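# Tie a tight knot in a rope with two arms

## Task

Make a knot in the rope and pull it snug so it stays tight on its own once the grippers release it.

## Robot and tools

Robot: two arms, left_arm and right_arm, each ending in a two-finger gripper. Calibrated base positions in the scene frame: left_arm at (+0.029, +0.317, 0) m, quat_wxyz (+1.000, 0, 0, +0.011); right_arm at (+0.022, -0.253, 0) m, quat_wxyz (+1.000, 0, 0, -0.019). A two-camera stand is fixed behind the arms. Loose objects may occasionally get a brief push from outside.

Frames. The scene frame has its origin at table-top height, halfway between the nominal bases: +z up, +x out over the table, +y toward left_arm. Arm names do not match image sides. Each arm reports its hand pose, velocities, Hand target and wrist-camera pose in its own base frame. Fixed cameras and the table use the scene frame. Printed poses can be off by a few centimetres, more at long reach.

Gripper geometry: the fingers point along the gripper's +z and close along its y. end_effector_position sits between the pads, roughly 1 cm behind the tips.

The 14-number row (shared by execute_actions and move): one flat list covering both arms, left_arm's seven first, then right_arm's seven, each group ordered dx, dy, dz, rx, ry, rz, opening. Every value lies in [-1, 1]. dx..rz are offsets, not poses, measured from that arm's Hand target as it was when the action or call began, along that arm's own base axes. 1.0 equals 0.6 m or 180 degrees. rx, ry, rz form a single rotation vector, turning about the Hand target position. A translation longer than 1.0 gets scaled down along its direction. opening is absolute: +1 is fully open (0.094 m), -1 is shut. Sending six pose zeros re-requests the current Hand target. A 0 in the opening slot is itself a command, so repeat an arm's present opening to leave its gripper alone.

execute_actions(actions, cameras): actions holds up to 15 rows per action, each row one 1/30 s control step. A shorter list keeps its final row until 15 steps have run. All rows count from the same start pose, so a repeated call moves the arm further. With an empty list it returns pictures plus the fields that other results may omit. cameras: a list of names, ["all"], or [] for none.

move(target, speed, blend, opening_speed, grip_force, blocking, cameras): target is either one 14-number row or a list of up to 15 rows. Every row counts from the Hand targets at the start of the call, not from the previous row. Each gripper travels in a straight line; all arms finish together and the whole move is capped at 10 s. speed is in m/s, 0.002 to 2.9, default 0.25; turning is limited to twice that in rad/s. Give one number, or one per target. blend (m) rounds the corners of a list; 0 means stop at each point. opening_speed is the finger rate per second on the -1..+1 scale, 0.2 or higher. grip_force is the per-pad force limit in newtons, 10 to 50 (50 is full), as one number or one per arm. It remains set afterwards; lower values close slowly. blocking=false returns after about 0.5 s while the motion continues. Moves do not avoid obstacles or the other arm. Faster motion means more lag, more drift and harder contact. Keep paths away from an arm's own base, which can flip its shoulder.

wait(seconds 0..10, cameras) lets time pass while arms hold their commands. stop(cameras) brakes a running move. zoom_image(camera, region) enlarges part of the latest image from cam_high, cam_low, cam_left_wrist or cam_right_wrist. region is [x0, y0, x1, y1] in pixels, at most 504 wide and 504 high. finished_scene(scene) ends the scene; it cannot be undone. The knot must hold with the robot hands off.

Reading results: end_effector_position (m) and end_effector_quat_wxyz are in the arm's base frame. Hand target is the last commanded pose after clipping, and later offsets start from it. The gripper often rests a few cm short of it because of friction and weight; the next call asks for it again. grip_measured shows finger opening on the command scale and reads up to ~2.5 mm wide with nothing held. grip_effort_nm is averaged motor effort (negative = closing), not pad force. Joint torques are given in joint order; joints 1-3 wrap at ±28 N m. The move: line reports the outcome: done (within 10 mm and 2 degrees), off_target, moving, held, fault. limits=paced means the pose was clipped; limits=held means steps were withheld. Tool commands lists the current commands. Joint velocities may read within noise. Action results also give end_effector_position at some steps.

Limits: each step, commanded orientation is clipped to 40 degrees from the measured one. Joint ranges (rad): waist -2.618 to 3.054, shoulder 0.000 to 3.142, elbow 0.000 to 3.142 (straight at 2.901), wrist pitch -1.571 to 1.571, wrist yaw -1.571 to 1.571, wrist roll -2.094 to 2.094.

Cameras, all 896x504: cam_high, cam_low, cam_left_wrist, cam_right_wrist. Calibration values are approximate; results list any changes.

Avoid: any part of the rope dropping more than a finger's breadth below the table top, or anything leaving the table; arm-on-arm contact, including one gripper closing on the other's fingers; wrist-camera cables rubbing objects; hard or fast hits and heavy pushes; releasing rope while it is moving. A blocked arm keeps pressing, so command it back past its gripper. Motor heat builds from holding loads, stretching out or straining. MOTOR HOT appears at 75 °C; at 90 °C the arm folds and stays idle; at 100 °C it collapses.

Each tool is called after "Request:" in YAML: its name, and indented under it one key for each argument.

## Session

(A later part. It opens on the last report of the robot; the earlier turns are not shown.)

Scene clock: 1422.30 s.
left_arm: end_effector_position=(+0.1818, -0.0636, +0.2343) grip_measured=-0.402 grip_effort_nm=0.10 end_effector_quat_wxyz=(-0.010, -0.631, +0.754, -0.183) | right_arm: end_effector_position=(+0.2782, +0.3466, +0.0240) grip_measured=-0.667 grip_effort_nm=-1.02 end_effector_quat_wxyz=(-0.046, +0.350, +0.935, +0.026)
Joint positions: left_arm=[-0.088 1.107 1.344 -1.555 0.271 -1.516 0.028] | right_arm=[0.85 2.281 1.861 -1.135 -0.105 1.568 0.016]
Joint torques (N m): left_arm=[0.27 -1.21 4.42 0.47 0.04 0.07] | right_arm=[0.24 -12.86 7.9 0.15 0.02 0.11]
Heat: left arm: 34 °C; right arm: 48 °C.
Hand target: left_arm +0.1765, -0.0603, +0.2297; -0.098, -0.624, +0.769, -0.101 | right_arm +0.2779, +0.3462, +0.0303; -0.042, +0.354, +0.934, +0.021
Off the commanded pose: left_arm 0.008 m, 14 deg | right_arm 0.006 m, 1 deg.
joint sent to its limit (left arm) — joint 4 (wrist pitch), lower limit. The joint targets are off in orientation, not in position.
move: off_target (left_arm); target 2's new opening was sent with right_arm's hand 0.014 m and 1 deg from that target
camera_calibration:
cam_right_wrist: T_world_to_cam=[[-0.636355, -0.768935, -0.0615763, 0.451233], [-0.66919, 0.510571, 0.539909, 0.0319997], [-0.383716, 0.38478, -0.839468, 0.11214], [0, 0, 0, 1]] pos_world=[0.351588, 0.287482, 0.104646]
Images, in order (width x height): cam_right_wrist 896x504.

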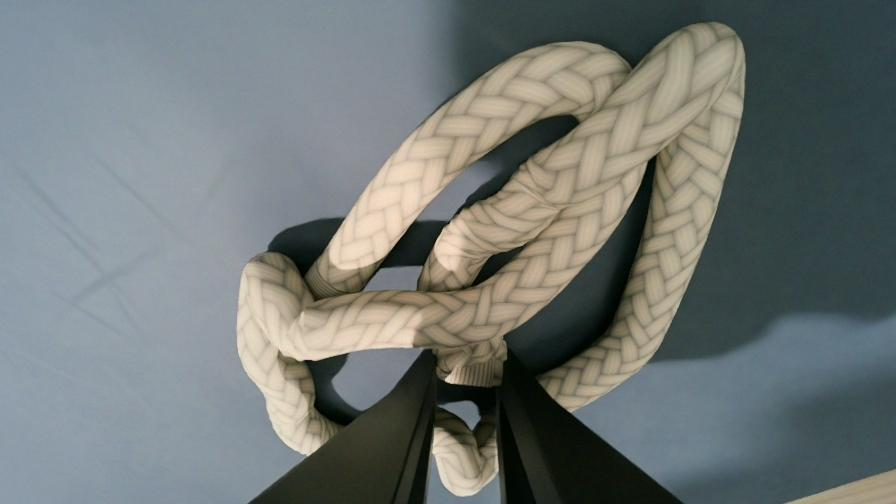

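Request:
move:
  target: [0,0,0,0,0,0,-0.4,-0.045,0.033,0.05,0,0,0,-1]
  speed: 0.06
  cameras: ["cam_right_wrist"]

Scene clock: 1430.63 s.
left_arm: end_effector_position=(+0.1818, -0.0636, +0.2343) grip_measured=-0.402 grip_effort_nm=0.10 end_effector_quat_wxyz=(-0.010, -0.631, +0.754, -0.183) | right_arm: end_effector_position=(+0.2494, +0.3659, +0.0438) grip_measured=-0.667 grip_effort_nm=-1.02 end_effector_quat_wxyz=(-0.051, +0.350, +0.935, +0.014)
Joint positions: left_arm=[-0.088 1.107 1.344 -1.555 0.271 -1.516 0.028] | right_arm=[0.928 2.281 1.94 -1.232 -0.105 1.643 0.016]
Joint torques (N m): left_arm=[0.2 -1.17 4.42 0.43 0.01 0.07] | right_arm=[0.01 -15.27 7.94 0.11 0.04 0.1]
Heat: left arm: 34 °C; right arm: 47 °C.
Hand target: left_arm +0.1765, -0.0603, +0.2297; -0.098, -0.624, +0.769, -0.101 | right_arm +0.2510, +0.3660, +0.0602; -0.042, +0.354, +0.934, +0.021
Off the commanded pose: left_arm 0.008 m, 14 deg | right_arm 0.017 m, 1 deg.
joint sent to its limit (left arm) — joint 4 (wrist pitch), lower limit. The joint targets are off in orientation, not in position.
move: off_target (left_arm, right_arm)
camera_calibration:
cam_right_wrist: T_world_to_cam=[[-0.635119, -0.771568, -0.0361505, 0.448519], [-0.661683, 0.519328, 0.540809, -0.0129142], [-0.398497, 0.367398, -0.840368, 0.120326], [0, 0, 0, 1]] pos_world=[0.324267, 0.308562, 0.124317]
Images, in order (width x height): cam_right_wrist 896x504.

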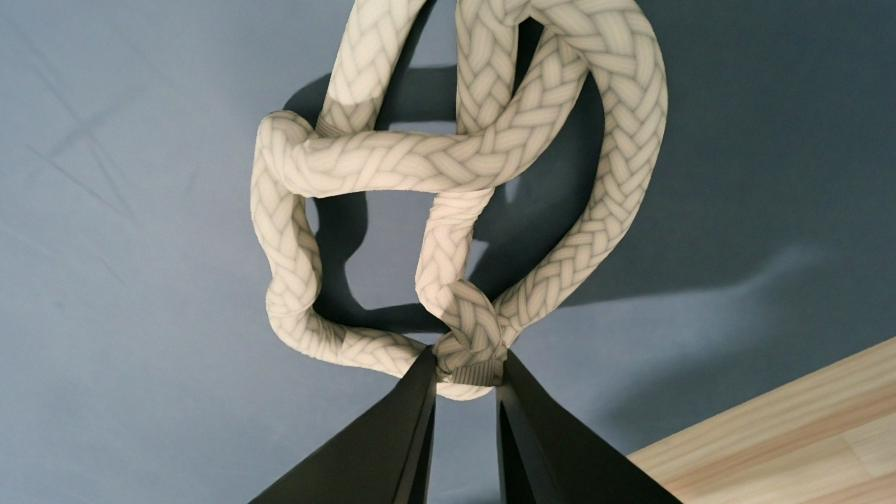

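Request:
move:
  target: [0,0,0,0,0,0,-0.4,-0.06,0.035,0.05,0,0,0,-1]
  speed: 0.06
  cameras: ["cam_left_wrist","cam_right_wrist"]

Scene clock: 1439.50 s.
left_arm: end_effector_position=(+0.1818, -0.0636, +0.2343) grip_measured=-0.402 grip_effort_nm=0.09 end_effector_quat_wxyz=(-0.010, -0.631, +0.754, -0.183) | right_arm: end_effector_position=(+0.2135, +0.3878, +0.0698) grip_measured=-0.667 grip_effort_nm=-1.02 end_effector_quat_wxyz=(-0.052, +0.350, +0.935, +0.009)
Joint positions: left_arm=[-0.088 1.107 1.344 -1.555 0.271 -1.516 0.028] | right_arm=[1.023 2.274 2.032 -1.33 -0.105 1.738 0.016]
Joint torques (N m): left_arm=[0.24 -1.2 4.31 0.44 0 0.11] | right_arm=[0.12 -16.1 8.02 0.13 0.07 0.14]
Heat: left arm: 34 °C; right arm: 48 °C.
Hand target: left_arm +0.1765, -0.0603, +0.2297; -0.098, -0.624, +0.769, -0.101 | right_arm +0.2149, +0.3870, +0.0903; -0.042, +0.354, +0.934, +0.021
Off the commanded pose: left_arm 0.008 m, 14 deg | right_arm 0.021 m, 2 deg.
joint sent to its limit (left arm) — joint 4 (wrist pitch), lower limit. The joint targets are off in orientation, not in position.
move: off_target (left_arm, right_arm)
camera_calibration:
cam_left_wrist: T_world_to_cam=[[0.974117, -0.102702, 0.201368, -0.224602], [-0.210735, -0.734879, 0.644627, -0.123486], [0.0817759, -0.670377, -0.737501, 0.237308], [0, 0, 0, 1]] pos_world=[0.17336, 0.0452715, 0.299845]
cam_right_wrist: T_world_to_cam=[[-0.634623, -0.772371, -0.0263894, 0.443137], [-0.659236, 0.523213, 0.540052, -0.0641153], [-0.403313, 0.360126, -0.841218, 0.123732], [0, 0, 0, 1]] pos_world=[0.28886, 0.331253, 0.150405]
Images, in order (width x height): cam_left_wrist 896x504, cam_right_wrist 896x504.

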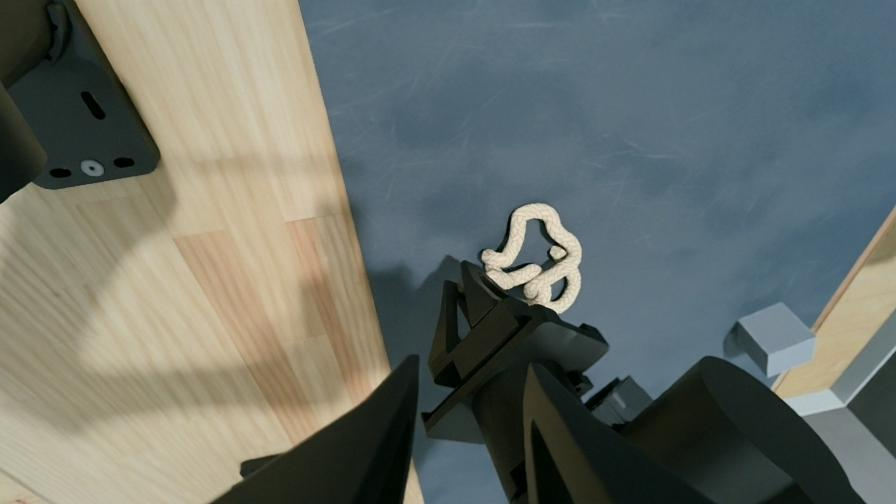

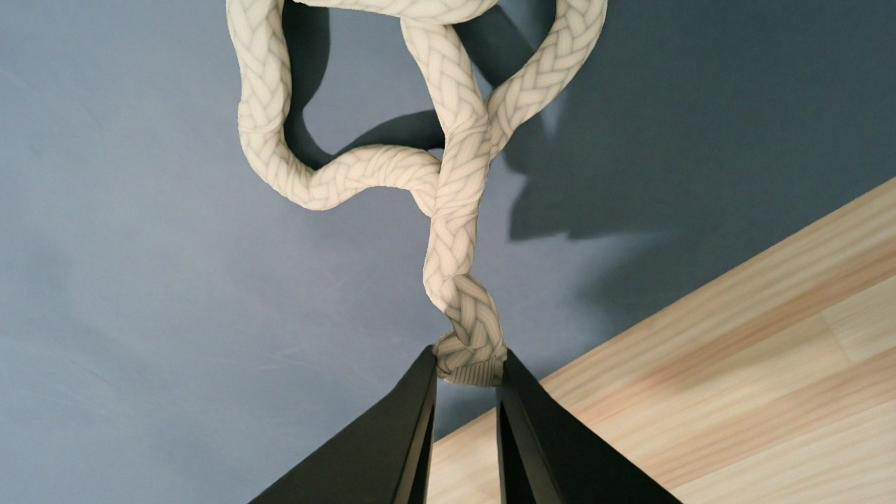

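Request:
zoom_image:
  camera: "cam_left_wrist"
  region: [440, 190, 620, 330]

Scaled by 2.800 from the camera's 896x504 image, which has a finer 1280x720 frame.

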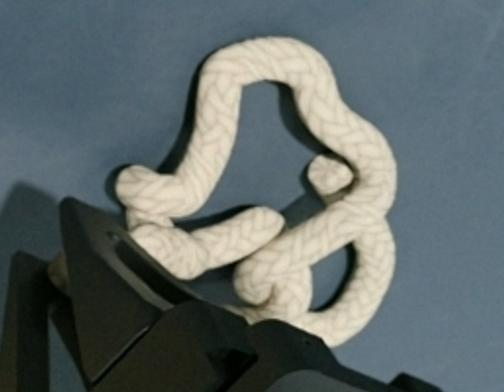

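Request:
move:
  target:
    - [0,0,0,0,0,0,-0.4,0.02,0.0,-0.1,0,0,0,-1]
    - [0,0,0,0,0,0,-0.4,0.02,0.0,-0.11,0,0,0,-0.3]
    - [0,0,0,0,0,0,-0.4,0.02,0,0.1,0,0,0,-0.3]
    - [0,0,0,0,0,0,-0.4,0.02,-0.45,0.15,0,0,-0.1,-0.3]
  cameras: ["cam_high","cam_left_wrist","cam_right_wrist"]

Request:
zoom_image:
  camera: "cam_left_wrist"
  region: [440, 190, 620, 330]

Scene clock: 1474.10 s.
left_arm: end_effector_position=(+0.1818, -0.0636, +0.2343) grip_measured=-0.402 grip_effort_nm=0.09 end_effector_quat_wxyz=(-0.010, -0.631, +0.754, -0.183) | right_arm: end_effector_position=(+0.2350, +0.1221, +0.1794) grip_measured=-0.301 grip_effort_nm=0.07 end_effector_quat_wxyz=(-0.036, +0.496, +0.867, +0.037)
Joint positions: left_arm=[-0.088 1.107 1.344 -1.555 0.271 -1.516 0.028] | right_arm=[0.406 1.542 1.487 -1.5 -0.102 1.445 0.033]
Joint torques (N m): left_arm=[0.38 -1.2 4.41 0.45 0.05 0.09] | right_arm=[-0.21 -7.24 4.68 0.22 0.02 -0.03]
Motor temperatures (°C): left_arm=[28 30 34 30 31 28 32] | right_arm=[29 54 36 31 28 30 30]
Heat: left arm: 34 °C; right arm: 54 °C.
Hand target: left_arm +0.1765, -0.0603, +0.2297; -0.098, -0.624, +0.769, -0.101 | right_arm +0.2269, +0.1170, +0.1803; -0.039, +0.496, +0.867, +0.027
Off the commanded pose: left_arm 0.008 m, 14 deg | right_arm 0.010 m, 1 deg.
joint sent to its limit (left arm) — joint 4 (wrist pitch), lower limit. The joint targets are off in orientation, not in position.
move: off_target (left_arm); target 2's new opening was sent with right_arm's hand 0.011 m and 1 deg from that target
camera_calibration:
cam_left_wrist: T_world_to_cam=[[0.974117, -0.102702, 0.201368, -0.224602], [-0.210735, -0.734879, 0.644627, -0.123486], [0.0817759, -0.670377, -0.737501, 0.237308], [0, 0, 0, 1]] pos_world=[0.17336, 0.0452715, 0.299845]
cam_right_wrist: T_world_to_cam=[[-0.846046, -0.527874, -0.0745354, 0.282871], [-0.480691, 0.694907, 0.534828, -0.0320781], [-0.230527, 0.488318, -0.841667, 0.26414], [0, 0, 0, 1]] pos_world=[0.284793, 0.0426271, 0.260558]
Images, in order (width x height): cam_high 896x504, cam_left_wrist 896x504, cam_right_wrist 896x504.

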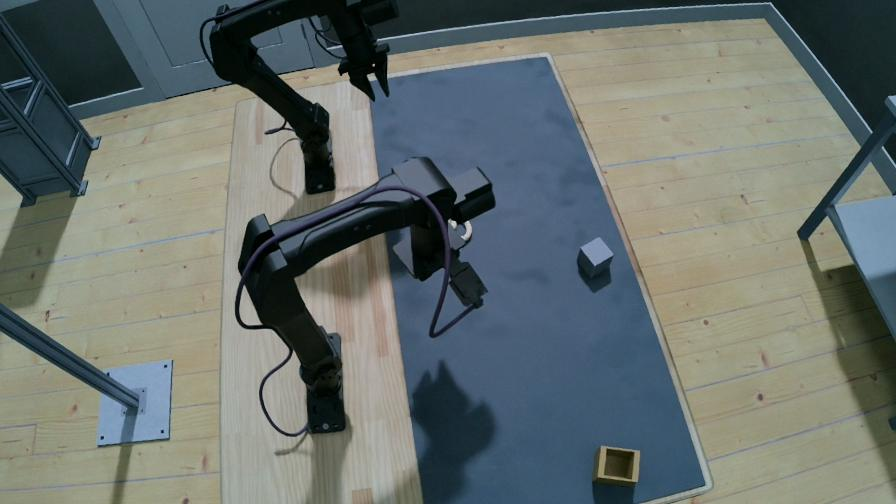

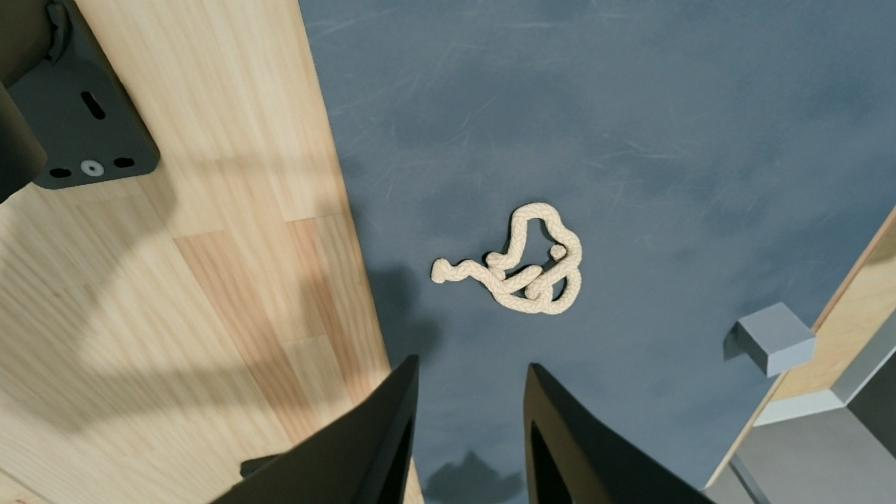

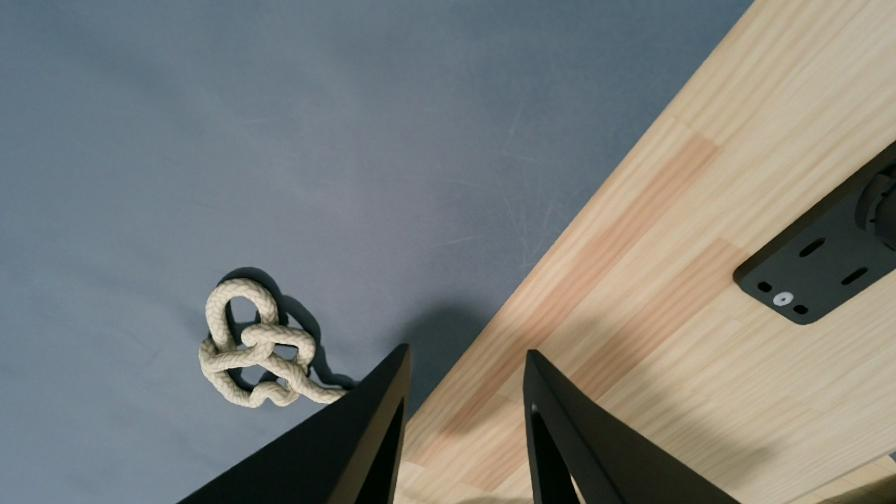

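Scaled by 2.800 from the camera's 896x504 image, which has a finer 1280x720 frame.

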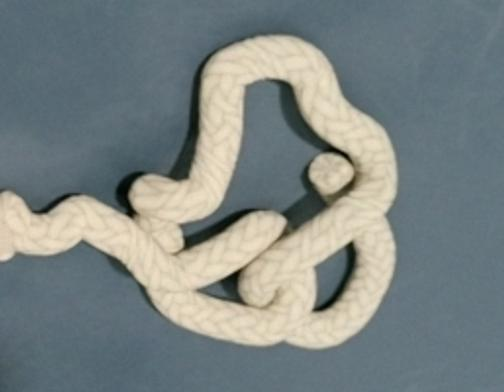

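Request:
move:
  target: [0.236,-0.388,-0.28,0,0,0,-0.4,0,0,0,0,0,0,-0.3]
  cameras: ["cam_left_wrist"]

Scene clock: 1485.60 s.
left_arm: end_effector_position=(+0.3173, -0.2920, +0.0619) grip_measured=-0.402 grip_effort_nm=0.09 end_effector_quat_wxyz=(-0.097, -0.621, +0.771, -0.106) | right_arm: end_effector_position=(+0.2350, +0.1221, +0.1794) grip_measured=-0.301 grip_effort_nm=0.08 end_effector_quat_wxyz=(-0.036, +0.495, +0.867, +0.037)
Joint positions: left_arm=[-0.647 2.053 1.619 -0.976 0.24 -2.022 0.028] | right_arm=[0.406 1.542 1.487 -1.5 -0.102 1.444 0.033]
Joint torques (N m): left_arm=[-0.01 -8.66 7.17 0.31 0.12 -0.07] | right_arm=[-0.08 -7.23 4.64 0.22 0 -0.03]
Heat: left arm: 34 °C; right arm: 51 °C.
Hand target: left_arm +0.3181, -0.2932, +0.0617; -0.098, -0.624, +0.769, -0.101 | right_arm +0.2269, +0.1170, +0.1803; -0.038, +0.496, +0.867, +0.027
Off the commanded pose: left_arm 0.001 m, 1 deg | right_arm 0.010 m, 1 deg.
move: done
camera_calibration:
cam_left_wrist: T_world_to_cam=[[0.984653, -0.173081, -0.0223999, -0.355403], [-0.113297, -0.731552, 0.672307, -0.18333], [-0.13275, -0.659451, -0.739934, 0.0173859], [0, 0, 0, 1]] pos_world=[0.331486, -0.184164, 0.128157]
Images, in order (width x height): cam_left_wrist 896x504.

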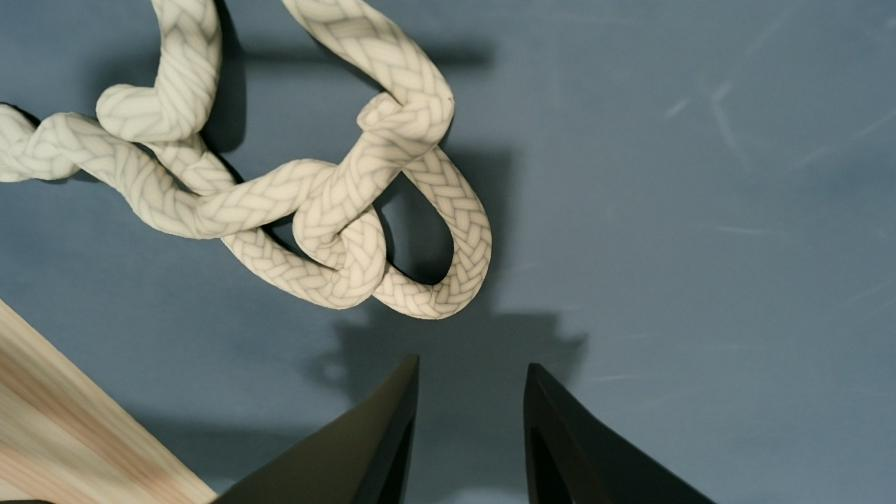

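Request:
move:
  target:
    - [0.003,0.019,-0.02,0,0,0,-0.5,0,0,0,0,0,0,-0.3]
    - [0.003,0.019,-0.085,0,0,0,-0.5,0,0,0,0,0,0,-0.3]
    - [0.003,0.019,-0.085,0,0,0,-1,0,0,0,0,0,0,-0.3]
    - [0.06,0.005,-0.05,0,0,0,-1,0,0,0,0,0,0,-0.3]
  speed: 0.1
  cameras: ["cam_left_wrist"]

Scene clock: 1498.07 s.
left_arm: end_effector_position=(+0.3547, -0.2934, +0.0379) grip_measured=-0.998 grip_effort_nm=-0.10 end_effector_quat_wxyz=(-0.098, -0.622, +0.768, -0.117) | right_arm: end_effector_position=(+0.2350, +0.1221, +0.1794) grip_measured=-0.301 grip_effort_nm=0.07 end_effector_quat_wxyz=(-0.036, +0.495, +0.867, +0.037)
Joint positions: left_arm=[-0.594 2.179 1.715 -0.936 0.255 -1.977 0] | right_arm=[0.406 1.542 1.487 -1.5 -0.102 1.444 0.033]
Joint torques (N m): left_arm=[0.21 -8.96 7.17 0.2 0.04 0.05] | right_arm=[-0.1 -7.25 4.66 0.22 0.01 -0.01]
Motor temperatures (°C): left_arm=[28 31 35 30 31 28 32] | right_arm=[29 48 34 31 28 30 30]
Heat: left arm: 35 °C; right arm: 48 °C.
Hand target: left_arm +0.3542, -0.2900, +0.0317; -0.098, -0.624, +0.769, -0.101 | right_arm +0.2269, +0.1170, +0.1803; -0.038, +0.496, +0.867, +0.027
Off the commanded pose: left_arm 0.007 m, 2 deg | right_arm 0.010 m, 1 deg.
move: done; target 3's new opening was sent with left_arm's hand 0.011 m and 1 deg from that target
camera_calibration:
cam_left_wrist: T_world_to_cam=[[0.986014, -0.16648, -0.00782084, -0.392172], [-0.116109, -0.719833, 0.684367, -0.159972], [-0.119563, -0.673888, -0.729095, -0.00559292], [0, 0, 0, 1]] pos_world=[0.367444, -0.184211, 0.102335]
Images, in order (width x height): cam_left_wrist 896x504.

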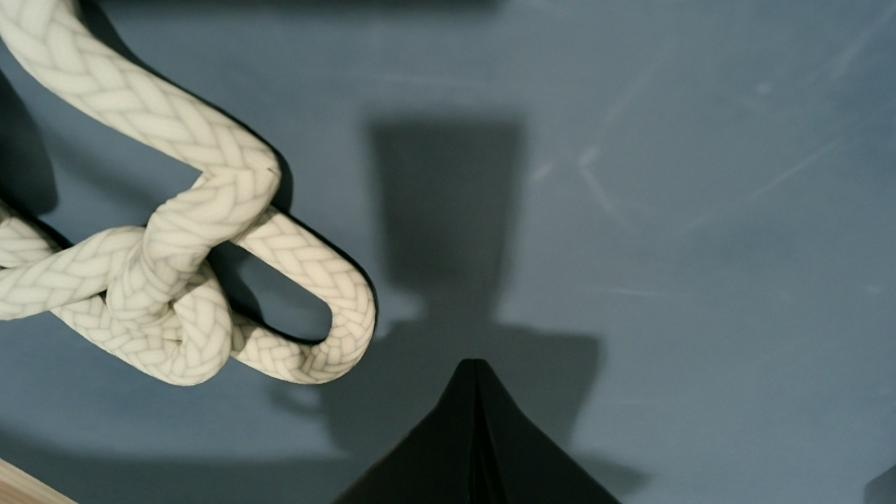

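Request:
move:
  target:
    - [-0.057,0.009,0.02,0,0,0,-0.45,0,0,0,0,0,0,-0.3]
    - [-0.057,0.009,-0.038,0,0,0,-0.45,0,0,0,0,0,0,-0.3]
    - [-0.057,0.009,-0.038,0,0,0,-1,0,0,0,0,0,0,-0.3]
    - [0.03,0.02,0.04,0,0,0,-1,0,0,0,0,0,0,-0.3]
  speed: 0.1
  cameras: ["cam_left_wrist"]

Scene clock: 1512.00 s.
left_arm: end_effector_position=(+0.3729, -0.2804, +0.0613) grip_measured=-0.901 grip_effort_nm=-1.02 end_effector_quat_wxyz=(-0.095, -0.622, +0.769, -0.115) | right_arm: end_effector_position=(+0.2350, +0.1221, +0.1794) grip_measured=-0.301 grip_effort_nm=0.07 end_effector_quat_wxyz=(-0.036, +0.495, +0.867, +0.037)
Joint positions: left_arm=[-0.549 2.201 1.847 -1.059 0.256 -1.93 0.005] | right_arm=[0.406 1.542 1.487 -1.5 -0.102 1.444 0.033]
Joint torques (N m): left_arm=[0.32 -9.03 7.47 0.18 0.12 0.07] | right_arm=[-0.06 -7.21 4.67 0.2 0.02 0]
Heat: left arm: 36 °C; right arm: 46 °C.
Hand target: left_arm +0.3722, -0.2781, +0.0558; -0.098, -0.624, +0.769, -0.101 | right_arm +0.2269, +0.1170, +0.1803; -0.038, +0.496, +0.867, +0.027
Off the commanded pose: left_arm 0.006 m, 2 deg | right_arm 0.010 m, 1 deg.
move: done; target 3's new opening was sent with left_arm's hand 0.013 m and 2 deg from that target
camera_calibration:
cam_left_wrist: T_world_to_cam=[[0.986172, -0.16559, -0.00669603, -0.407582], [-0.117009, -0.724325, 0.679457, -0.165141], [-0.117361, -0.669278, -0.733685, 0.0231275], [0, 0, 0, 1]] pos_world=[0.385337, -0.171628, 0.126445]
Images, in order (width x height): cam_left_wrist 896x504.

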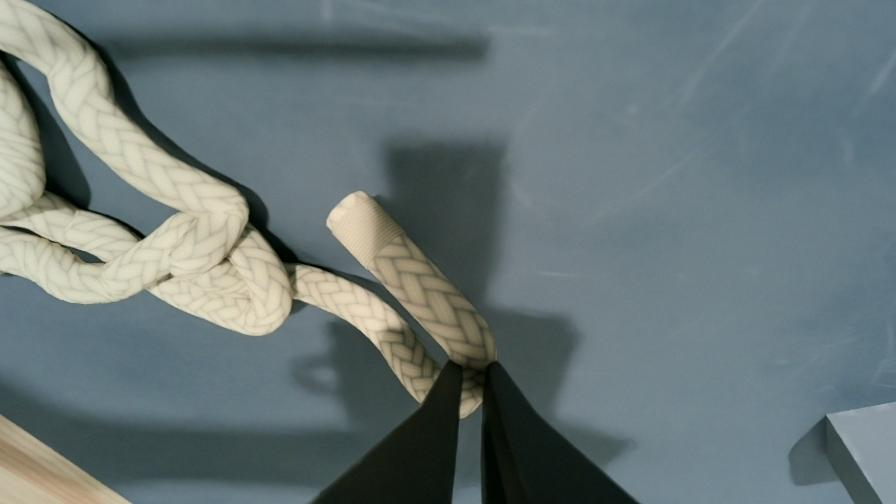

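Request:
move:
  target:
    - [0.0,-0.02,-0.06,0,0,0,-1,0,0,0,0,0,0,-0.3]
    - [0.0,-0.02,-0.065,0,0,0,-0.5,0,0,0,0,0,0,-0.3]
    - [-0.02,0.0,0.12,0,0,0,-0.4,0,0,0,0,0,0,-0.3]
    - [-0.25,0.18,0.08,0,0,0,-0.4,0,0,0,0,0,0,-0.3]
  speed: 0.2
  cameras: ["cam_high","cam_left_wrist","cam_right_wrist"]

Scene clock: 1532.60 s.
left_arm: end_effector_position=(+0.2246, -0.1730, +0.1043) grip_measured=-0.402 grip_effort_nm=0.09 end_effector_quat_wxyz=(-0.099, -0.623, +0.769, -0.100) | right_arm: end_effector_position=(+0.2350, +0.1221, +0.1794) grip_measured=-0.301 grip_effort_nm=0.07 end_effector_quat_wxyz=(-0.036, +0.495, +0.867, +0.037)
Joint positions: left_arm=[-0.495 1.506 1.127 -1.08 0.261 -1.873 0.028] | right_arm=[0.406 1.542 1.487 -1.5 -0.102 1.444 0.033]
Joint torques (N m): left_arm=[0.39 -6.17 4.7 0.33 0.14 0.07] | right_arm=[-0.1 -7.25 4.72 0.21 0.02 -0.01]
Motor temperatures (°C): left_arm=[28 36 35 30 31 28 32] | right_arm=[29 44 34 31 28 30 29]
Heat: left arm: 36 °C; right arm: 44 °C.
Hand target: left_arm +0.2222, -0.1701, +0.1039; -0.098, -0.624, +0.769, -0.101 | right_arm +0.2269, +0.1170, +0.1803; -0.038, +0.496, +0.867, +0.027
Off the commanded pose: left_arm 0.004 m, 0 deg | right_arm 0.010 m, 1 deg.
move: done; target 2's new opening was sent with left_arm's hand 0.016 m and 2 deg from that target
camera_calibration:
cam_left_wrist: T_world_to_cam=[[0.985263, -0.167628, -0.0340327, -0.240545], [-0.10209, -0.735938, 0.669308, -0.138223], [-0.137241, -0.65597, -0.742205, 0.116725], [0, 0, 0, 1]] pos_world=[0.238908, -0.0654776, 0.170961]
cam_right_wrist: T_world_to_cam=[[-0.845617, -0.528549, -0.0746156, 0.282936], [-0.481297, 0.694525, 0.534779, -0.0318986], [-0.230835, 0.488131, -0.841691, 0.264216], [0, 0, 0, 1]] pos_world=[0.284893, 0.0427276, 0.260558]
Images, in order (width x height): cam_high 896x504, cam_left_wrist 896x504, cam_right_wrist 896x504.

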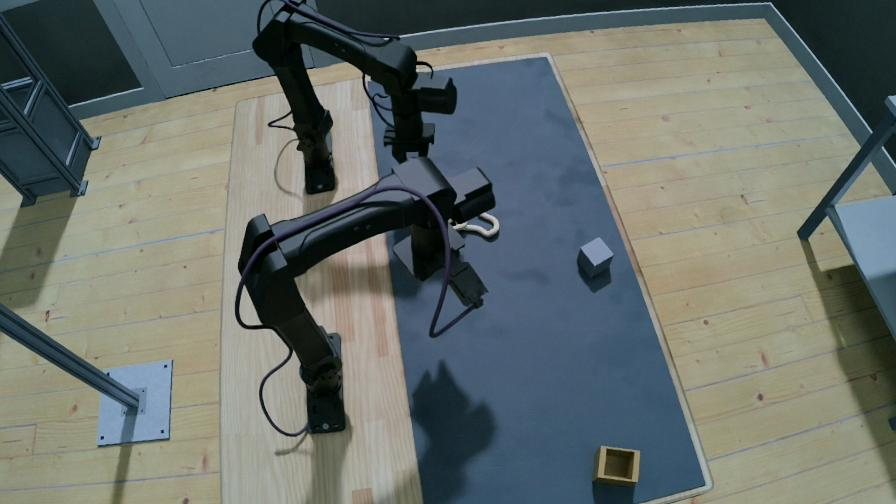

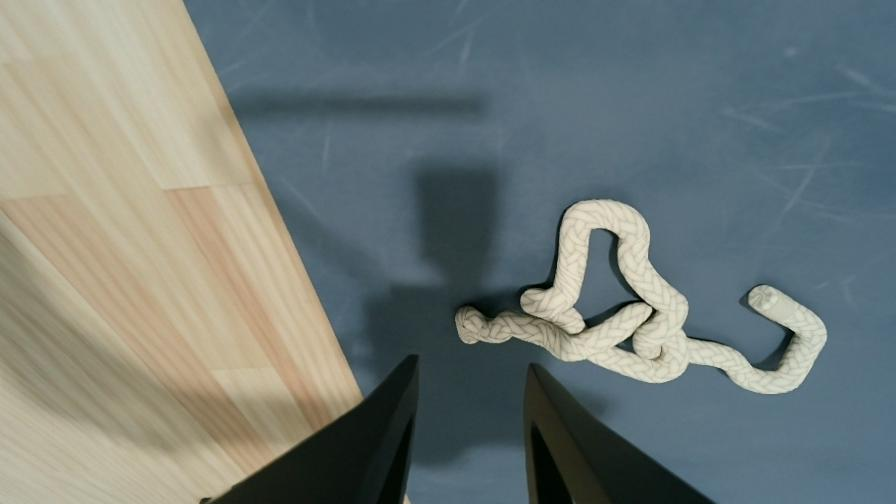

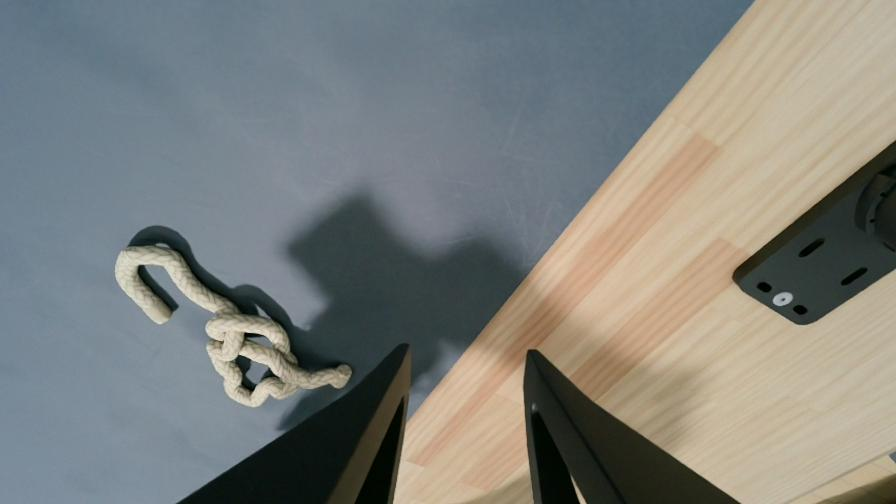

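Request:
move:
  target: [0.004,-0.161,-0.073,0.064,-0.077,-0.497,-0.3,0,-0.1,0,0,0,0,-0.3]
  cameras: ["cam_left_wrist"]

Scene clock: 1571.60 s.
left_arm: end_effector_position=(+0.2208, -0.2649, +0.0600) grip_measured=-0.302 grip_effort_nm=0.09 end_effector_quat_wxyz=(-0.004, +0.101, +0.995, -0.007) | right_arm: end_effector_position=(+0.2348, +0.0615, +0.1778) grip_measured=-0.301 grip_effort_nm=0.08 end_effector_quat_wxyz=(-0.039, +0.494, +0.868, +0.034)
Joint positions: left_arm=[-0.871 1.875 1.395 -1.087 0.016 -0.669 0.033] | right_arm=[0.176 1.488 1.43 -1.529 -0.102 1.21 0.033]
Joint torques (N m): left_arm=[-0.17 -6.78 7.19 0.07 -0.21 0.12] | right_arm=[-0.44 -7.24 4.77 0.17 0.04 0]
Heat: left arm: 35 °C; right arm: 42 °C.
Hand target: left_arm +0.2245, -0.2667, +0.0599; +0.000, +0.104, +0.995, +0.000 | right_arm +0.2269, +0.0570, +0.1803; -0.039, +0.496, +0.867, +0.027
Off the commanded pose: left_arm 0.004 m, 1 deg | right_arm 0.009 m, 1 deg.
move: done
camera_calibration:
cam_left_wrist: T_world_to_cam=[[-0.149255, -0.988068, -0.0380018, -0.220321], [-0.889285, 0.117332, 0.442048, 0.236821], [-0.432315, 0.0997722, -0.896186, 0.297723], [0, 0, 0, 1]] pos_world=[0.306428, -0.275183, 0.153756]
Images, in order (width x height): cam_left_wrist 896x504.

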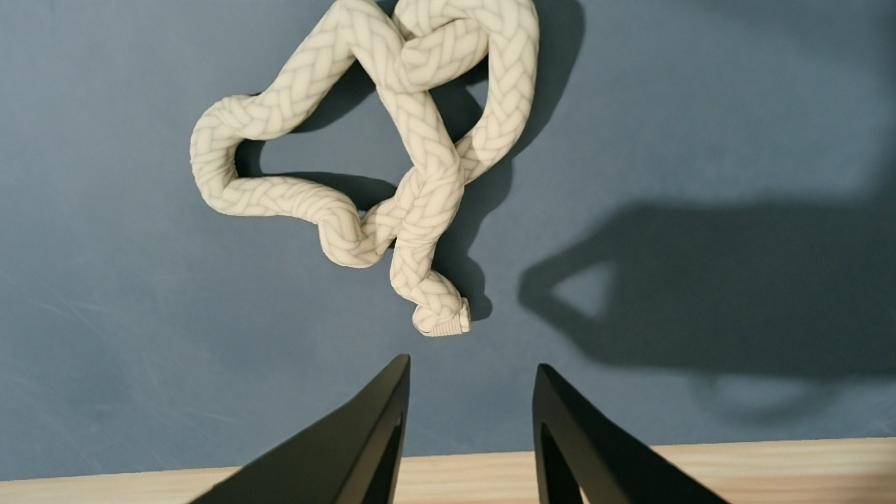

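Request:
move:
  target:
    - [0.006,0.026,-0.03,0,0,0,-0.4,0,0,0,0,0,0,-0.3]
    - [0.006,0.026,-0.086,0,0,0,-0.4,0,0,0,0,0,0,-0.3]
    - [0.006,0.026,-0.086,0,0,0,-1,0,0,0,0,0,0,-0.3]
    - [0.006,0.026,-0.02,0,0,0,-1,0,0,0,0,0,0,-0.3]
  speed: 0.12
  cameras: ["cam_left_wrist"]

Scene clock: 1586.73 s.
left_arm: end_effector_position=(+0.2222, -0.2500, +0.0360) grip_measured=-0.697 grip_effort_nm=-1.02 end_effector_quat_wxyz=(-0.015, +0.104, +0.994, +0.004) | right_arm: end_effector_position=(+0.2348, +0.0615, +0.1778) grip_measured=-0.301 grip_effort_nm=0.07 end_effector_quat_wxyz=(-0.039, +0.494, +0.868, +0.034)
Joint positions: left_arm=[-0.839 1.892 1.318 -1.025 0.014 -0.63 0.014] | right_arm=[0.176 1.488 1.43 -1.529 -0.102 1.21 0.033]
Joint torques (N m): left_arm=[0.25 -9.66 6.61 -0.06 -0.18 0.05] | right_arm=[-0.39 -7.17 4.75 0.17 0.05 -0.02]
Heat: left arm: 36 °C; right arm: 43 °C.
Hand target: left_arm +0.2281, -0.2511, +0.0479; +0.000, +0.104, +0.995, +0.000 | right_arm +0.2269, +0.0570, +0.1803; -0.039, +0.496, +0.867, +0.027
Off the commanded pose: left_arm 0.013 m, 2 deg | right_arm 0.009 m, 1 deg.
move: off_target (left_arm); target 3's new opening was sent with left_arm's hand 0.011 m and 1 deg from that target
camera_calibration:
cam_left_wrist: T_world_to_cam=[[-0.157735, -0.985733, -0.058742, -0.203154], [-0.879568, 0.113208, 0.462108, 0.243164], [-0.448865, 0.124558, -0.884876, 0.284828], [0, 0, 0, 1]] pos_world=[0.309685, -0.263261, 0.127736]
Images, in order (width x height): cam_left_wrist 896x504.

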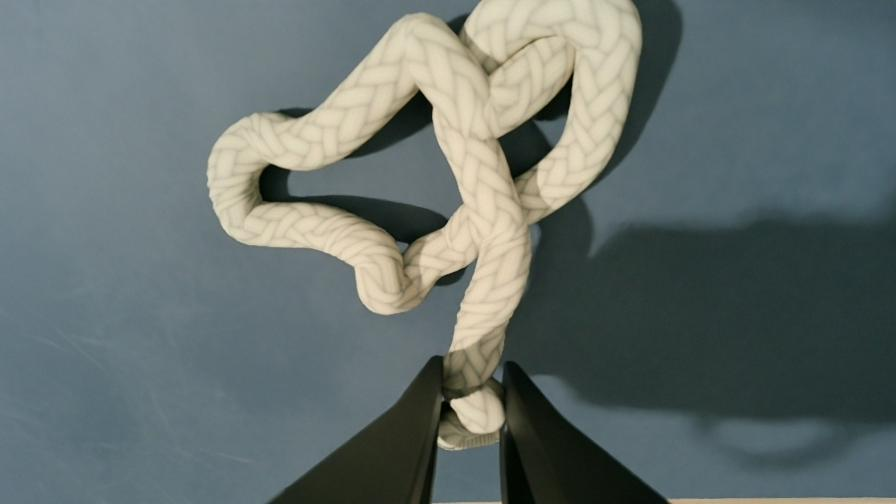

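Request:
move:
  target: [0.053,0.335,0.03,0,0,0.48,-1,0,0,0,0,0,0.16,-0.3]
  speed: 0.15
  cameras: ["all"]

Scene clock: 1599.27 s.
left_arm: end_effector_position=(+0.2676, -0.0554, +0.0635) grip_measured=-0.697 grip_effort_nm=-1.02 end_effector_quat_wxyz=(-0.001, -0.600, +0.800, -0.010) | right_arm: end_effector_position=(+0.2300, +0.0586, +0.1775) grip_measured=-0.301 grip_effort_nm=0.08 end_effector_quat_wxyz=(-0.034, +0.269, +0.962, +0.028)
Joint positions: left_arm=[-0.198 1.599 1.083 -1.042 0.014 -1.485 0.014] | right_arm=[0.183 1.488 1.43 -1.549 -0.081 0.727 0.033]
Joint torques (N m): left_arm=[0.31 -7.28 4.62 -0.09 -0.14 -0.06] | right_arm=[0.39 -5.57 6.01 0.19 0.06 -0.04]
Heat: left arm: 36 °C; right arm: 43 °C.
Hand target: left_arm +0.2600, -0.0501, +0.0660; +0.000, -0.605, +0.796, +0.000 | right_arm +0.2269, +0.0570, +0.1803; -0.044, +0.265, +0.963, +0.017
Off the commanded pose: left_arm 0.010 m, 1 deg | right_arm 0.004 m, 2 deg.
joint sent to its limit (right arm) — joint 4 (wrist pitch), lower limit. The joint targets still meet the commanded pose.
move: done
camera_calibration:
cam_left_wrist: T_world_to_cam=[[0.972358, -0.230312, -0.0384308, -0.264392], [-0.189298, -0.873908, 0.447718, 0.00981362], [-0.1367, -0.428067, -0.893349, 0.191646], [0, 0, 0, 1]] pos_world=[0.28514, 0.0297207, 0.156652]
cam_right_wrist: T_world_to_cam=[[-0.494313, -0.865461, -0.0814403, 0.185137], [-0.762269, 0.38652, 0.519181, 0.0962542], [-0.417852, 0.318717, -0.850776, 0.347038], [0, 0, 0, 1]] pos_world=[0.309898, 0.0124179, 0.260356]

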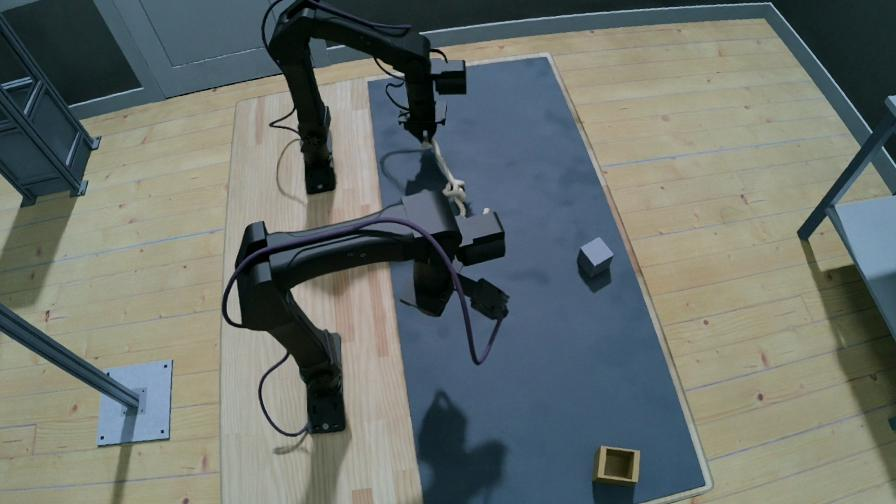

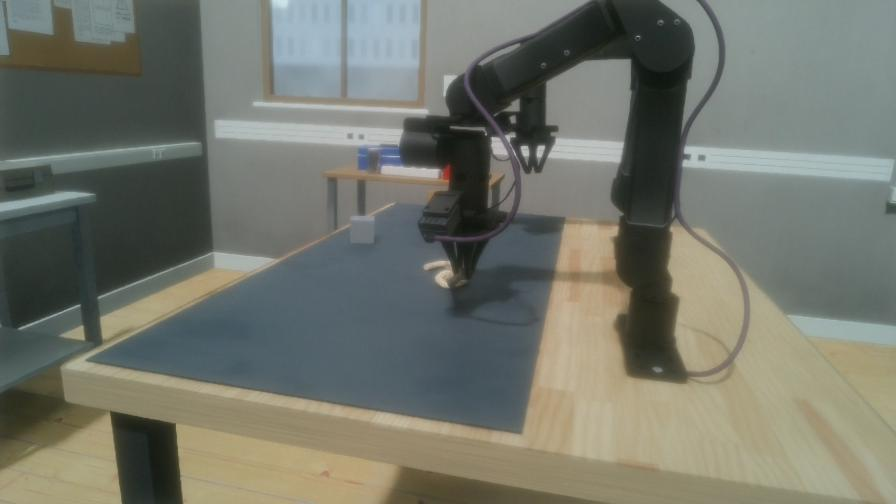

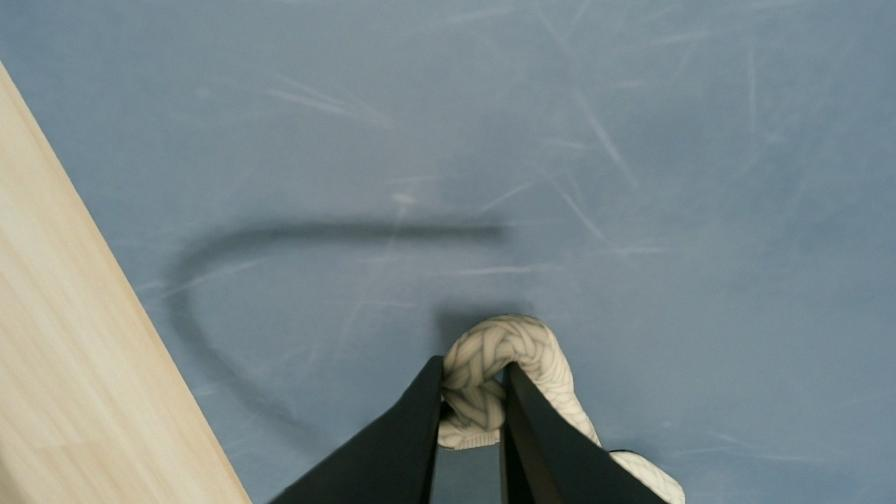

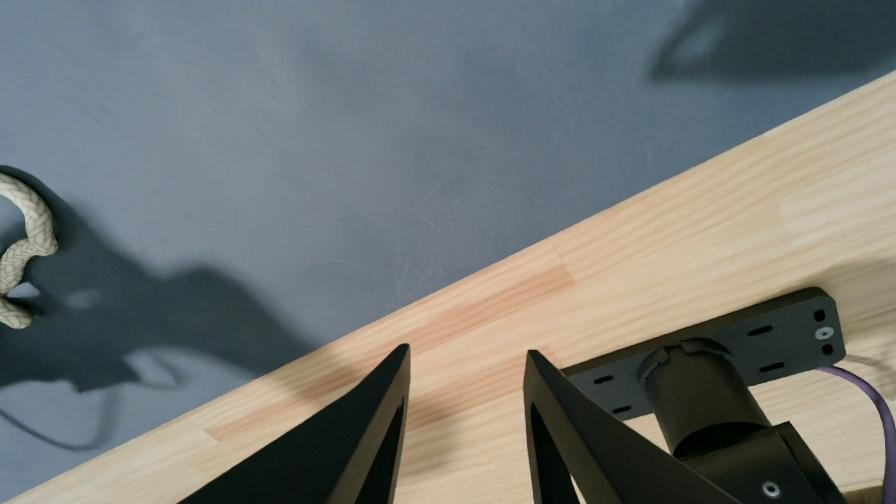

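Request:
move:
  target: [0,0,0,0,0,0,-1,0.225,0.41,-0.15,0,0,-0.16,-0.3]
  cameras: ["cam_high","cam_right_wrist"]

Scene clock: 1615.27 s.
left_arm: end_effector_position=(+0.2676, -0.0554, +0.0635) grip_measured=-0.697 grip_effort_nm=-1.02 end_effector_quat_wxyz=(-0.001, -0.600, +0.800, -0.010) | right_arm: end_effector_position=(+0.3617, +0.3077, +0.0943) grip_measured=-0.301 grip_effort_nm=0.07 end_effector_quat_wxyz=(-0.039, +0.488, +0.871, +0.042)
Joint positions: left_arm=[-0.198 1.599 1.083 -1.042 0.014 -1.485 0.014] | right_arm=[0.663 2.4 2.346 -1.468 -0.104 1.688 0.033]
Joint torques (N m): left_arm=[0.29 -7.19 4.6 -0.06 -0.17 -0.11] | right_arm=[-0.36 -11.84 7.94 0.23 0.05 0.14]
Heat: left arm: 35 °C; right arm: 42 °C.
Hand target: left_arm +0.2600, -0.0501, +0.0660; +0.000, -0.605, +0.796, +0.000 | right_arm +0.3619, +0.3030, +0.0904; -0.038, +0.496, +0.867, +0.027
Off the commanded pose: left_arm 0.010 m, 1 deg | right_arm 0.006 m, 2 deg.
move: done
camera_calibration:
cam_right_wrist: T_world_to_cam=[[-0.83718, -0.540791, -0.0817007, 0.483074], [-0.492635, 0.680727, 0.542146, -0.0465845], [-0.237572, 0.494122, -0.836303, 0.131351], [0, 0, 0, 1]] pos_world=[0.412676, 0.22805, 0.174572]
Images, in order (width x height): cam_high 896x504, cam_right_wrist 896x504.

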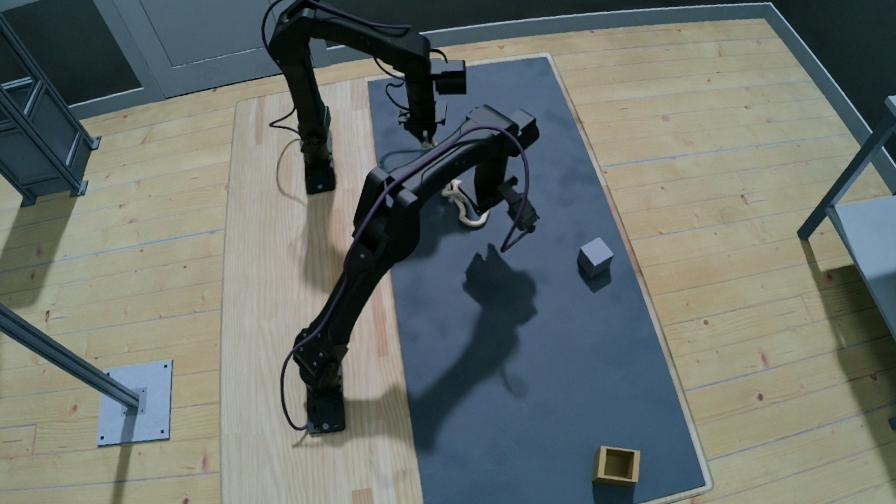

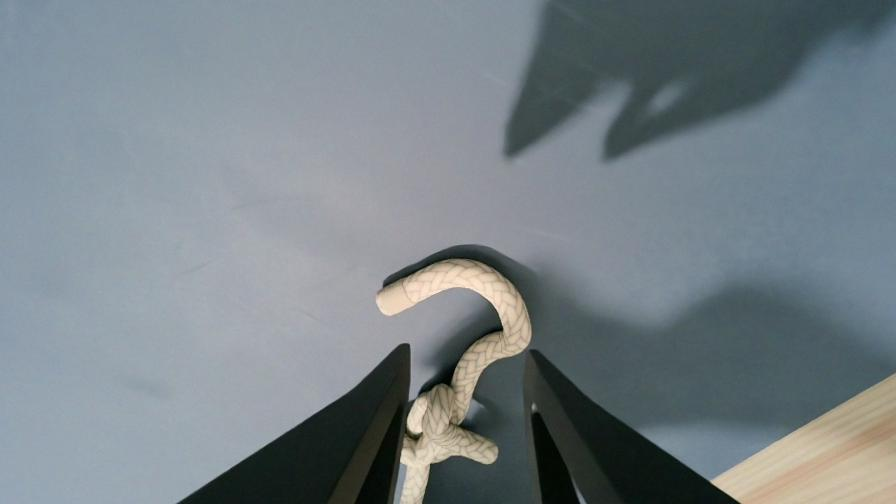

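Request:
move:
  target:
    - [0,0,0,0,0,0,-1,-0.075,0.055,-0.06,0,0,0,-0.4]
    - [0,0,0,0,0,0,-1,-0.075,0.055,-0.137,0,0,0,-0.4]
    - [0,0,0,0,0,0,-1,-0.075,0.055,-0.137,0,0,0,-1]
    - [0,0,0,0,0,0,-1,-0.06,0.0,-0.06,0,0,0,-1]
  speed: 0.12
  cameras: ["cam_high","cam_left_wrist","cam_right_wrist"]

Scene clock: 1632.70 s.
left_arm: end_effector_position=(+0.2676, -0.0554, +0.0635) grip_measured=-0.697 grip_effort_nm=-1.02 end_effector_quat_wxyz=(-0.001, -0.600, +0.800, -0.010) | right_arm: end_effector_position=(+0.3299, +0.3089, +0.0427) grip_measured=-0.798 grip_effort_nm=-1.02 end_effector_quat_wxyz=(-0.042, +0.496, +0.867, +0.031)
Joint positions: left_arm=[-0.198 1.599 1.083 -1.042 0.014 -1.485 0.014] | right_arm=[0.71 2.286 1.944 -1.198 -0.101 1.75 0.01]
Joint torques (N m): left_arm=[0.32 -7.19 4.51 -0.06 -0.17 -0.08] | right_arm=[-0.02 -15.8 5.45 0.16 0.03 0]
Heat: left arm: 35 °C; right arm: 43 °C.
Hand target: left_arm +0.2600, -0.0501, +0.0660; +0.000, -0.605, +0.796, +0.000 | right_arm +0.3259, +0.3031, +0.0543; -0.038, +0.496, +0.867, +0.027
Off the commanded pose: left_arm 0.010 m, 1 deg | right_arm 0.014 m, 1 deg.
move: off_target (right_arm); target 3's new opening was sent with right_arm's hand 0.018 m and 2 deg from that target
camera_calibration:
cam_left_wrist: T_world_to_cam=[[0.972445, -0.22993, -0.0385177, -0.264415], [-0.188922, -0.874005, 0.447687, 0.00971418], [-0.136601, -0.428074, -0.89336, 0.19162], [0, 0, 0, 1]] pos_world=[0.28514, 0.0297207, 0.156652]
cam_right_wrist: T_world_to_cam=[[-0.846707, -0.528882, -0.0580572, 0.451454], [-0.472184, 0.696645, 0.540119, -0.0467402], [-0.245214, 0.484736, -0.839584, 0.0856216], [0, 0, 0, 1]] pos_world=[0.381175, 0.229823, 0.123342]
Images, in order (width x height): cam_high 896x504, cam_left_wrist 896x504, cam_right_wrist 896x504.

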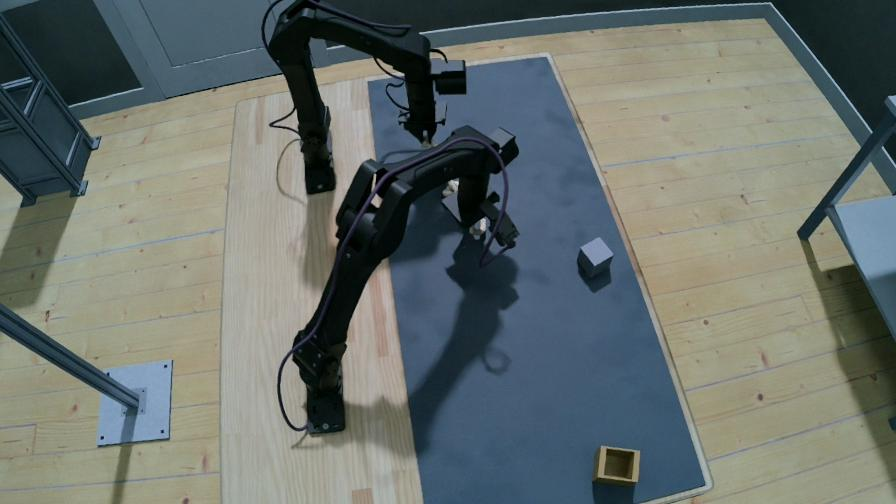

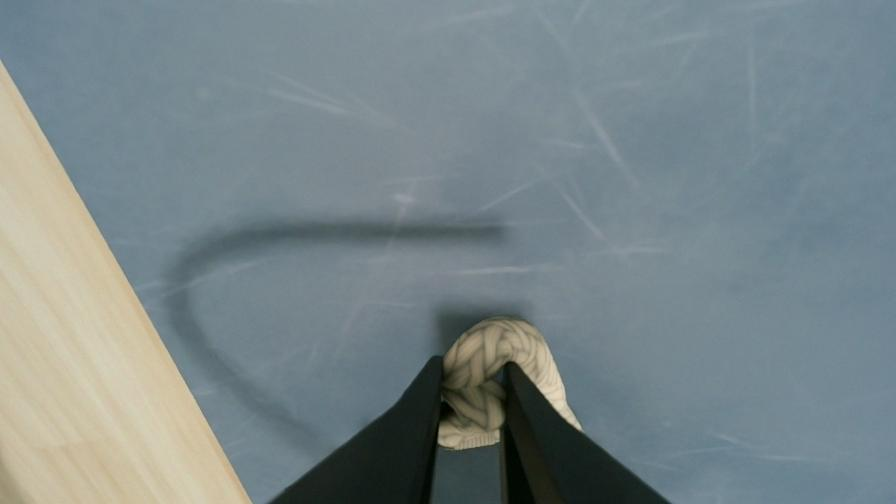

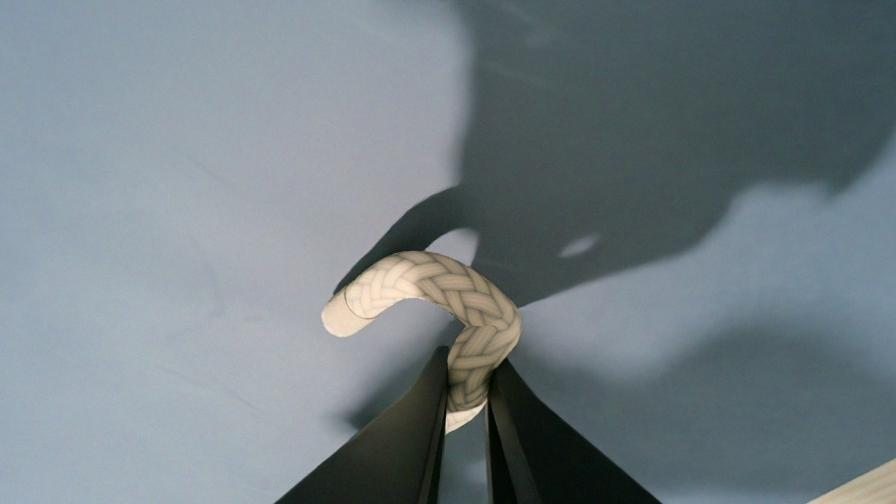

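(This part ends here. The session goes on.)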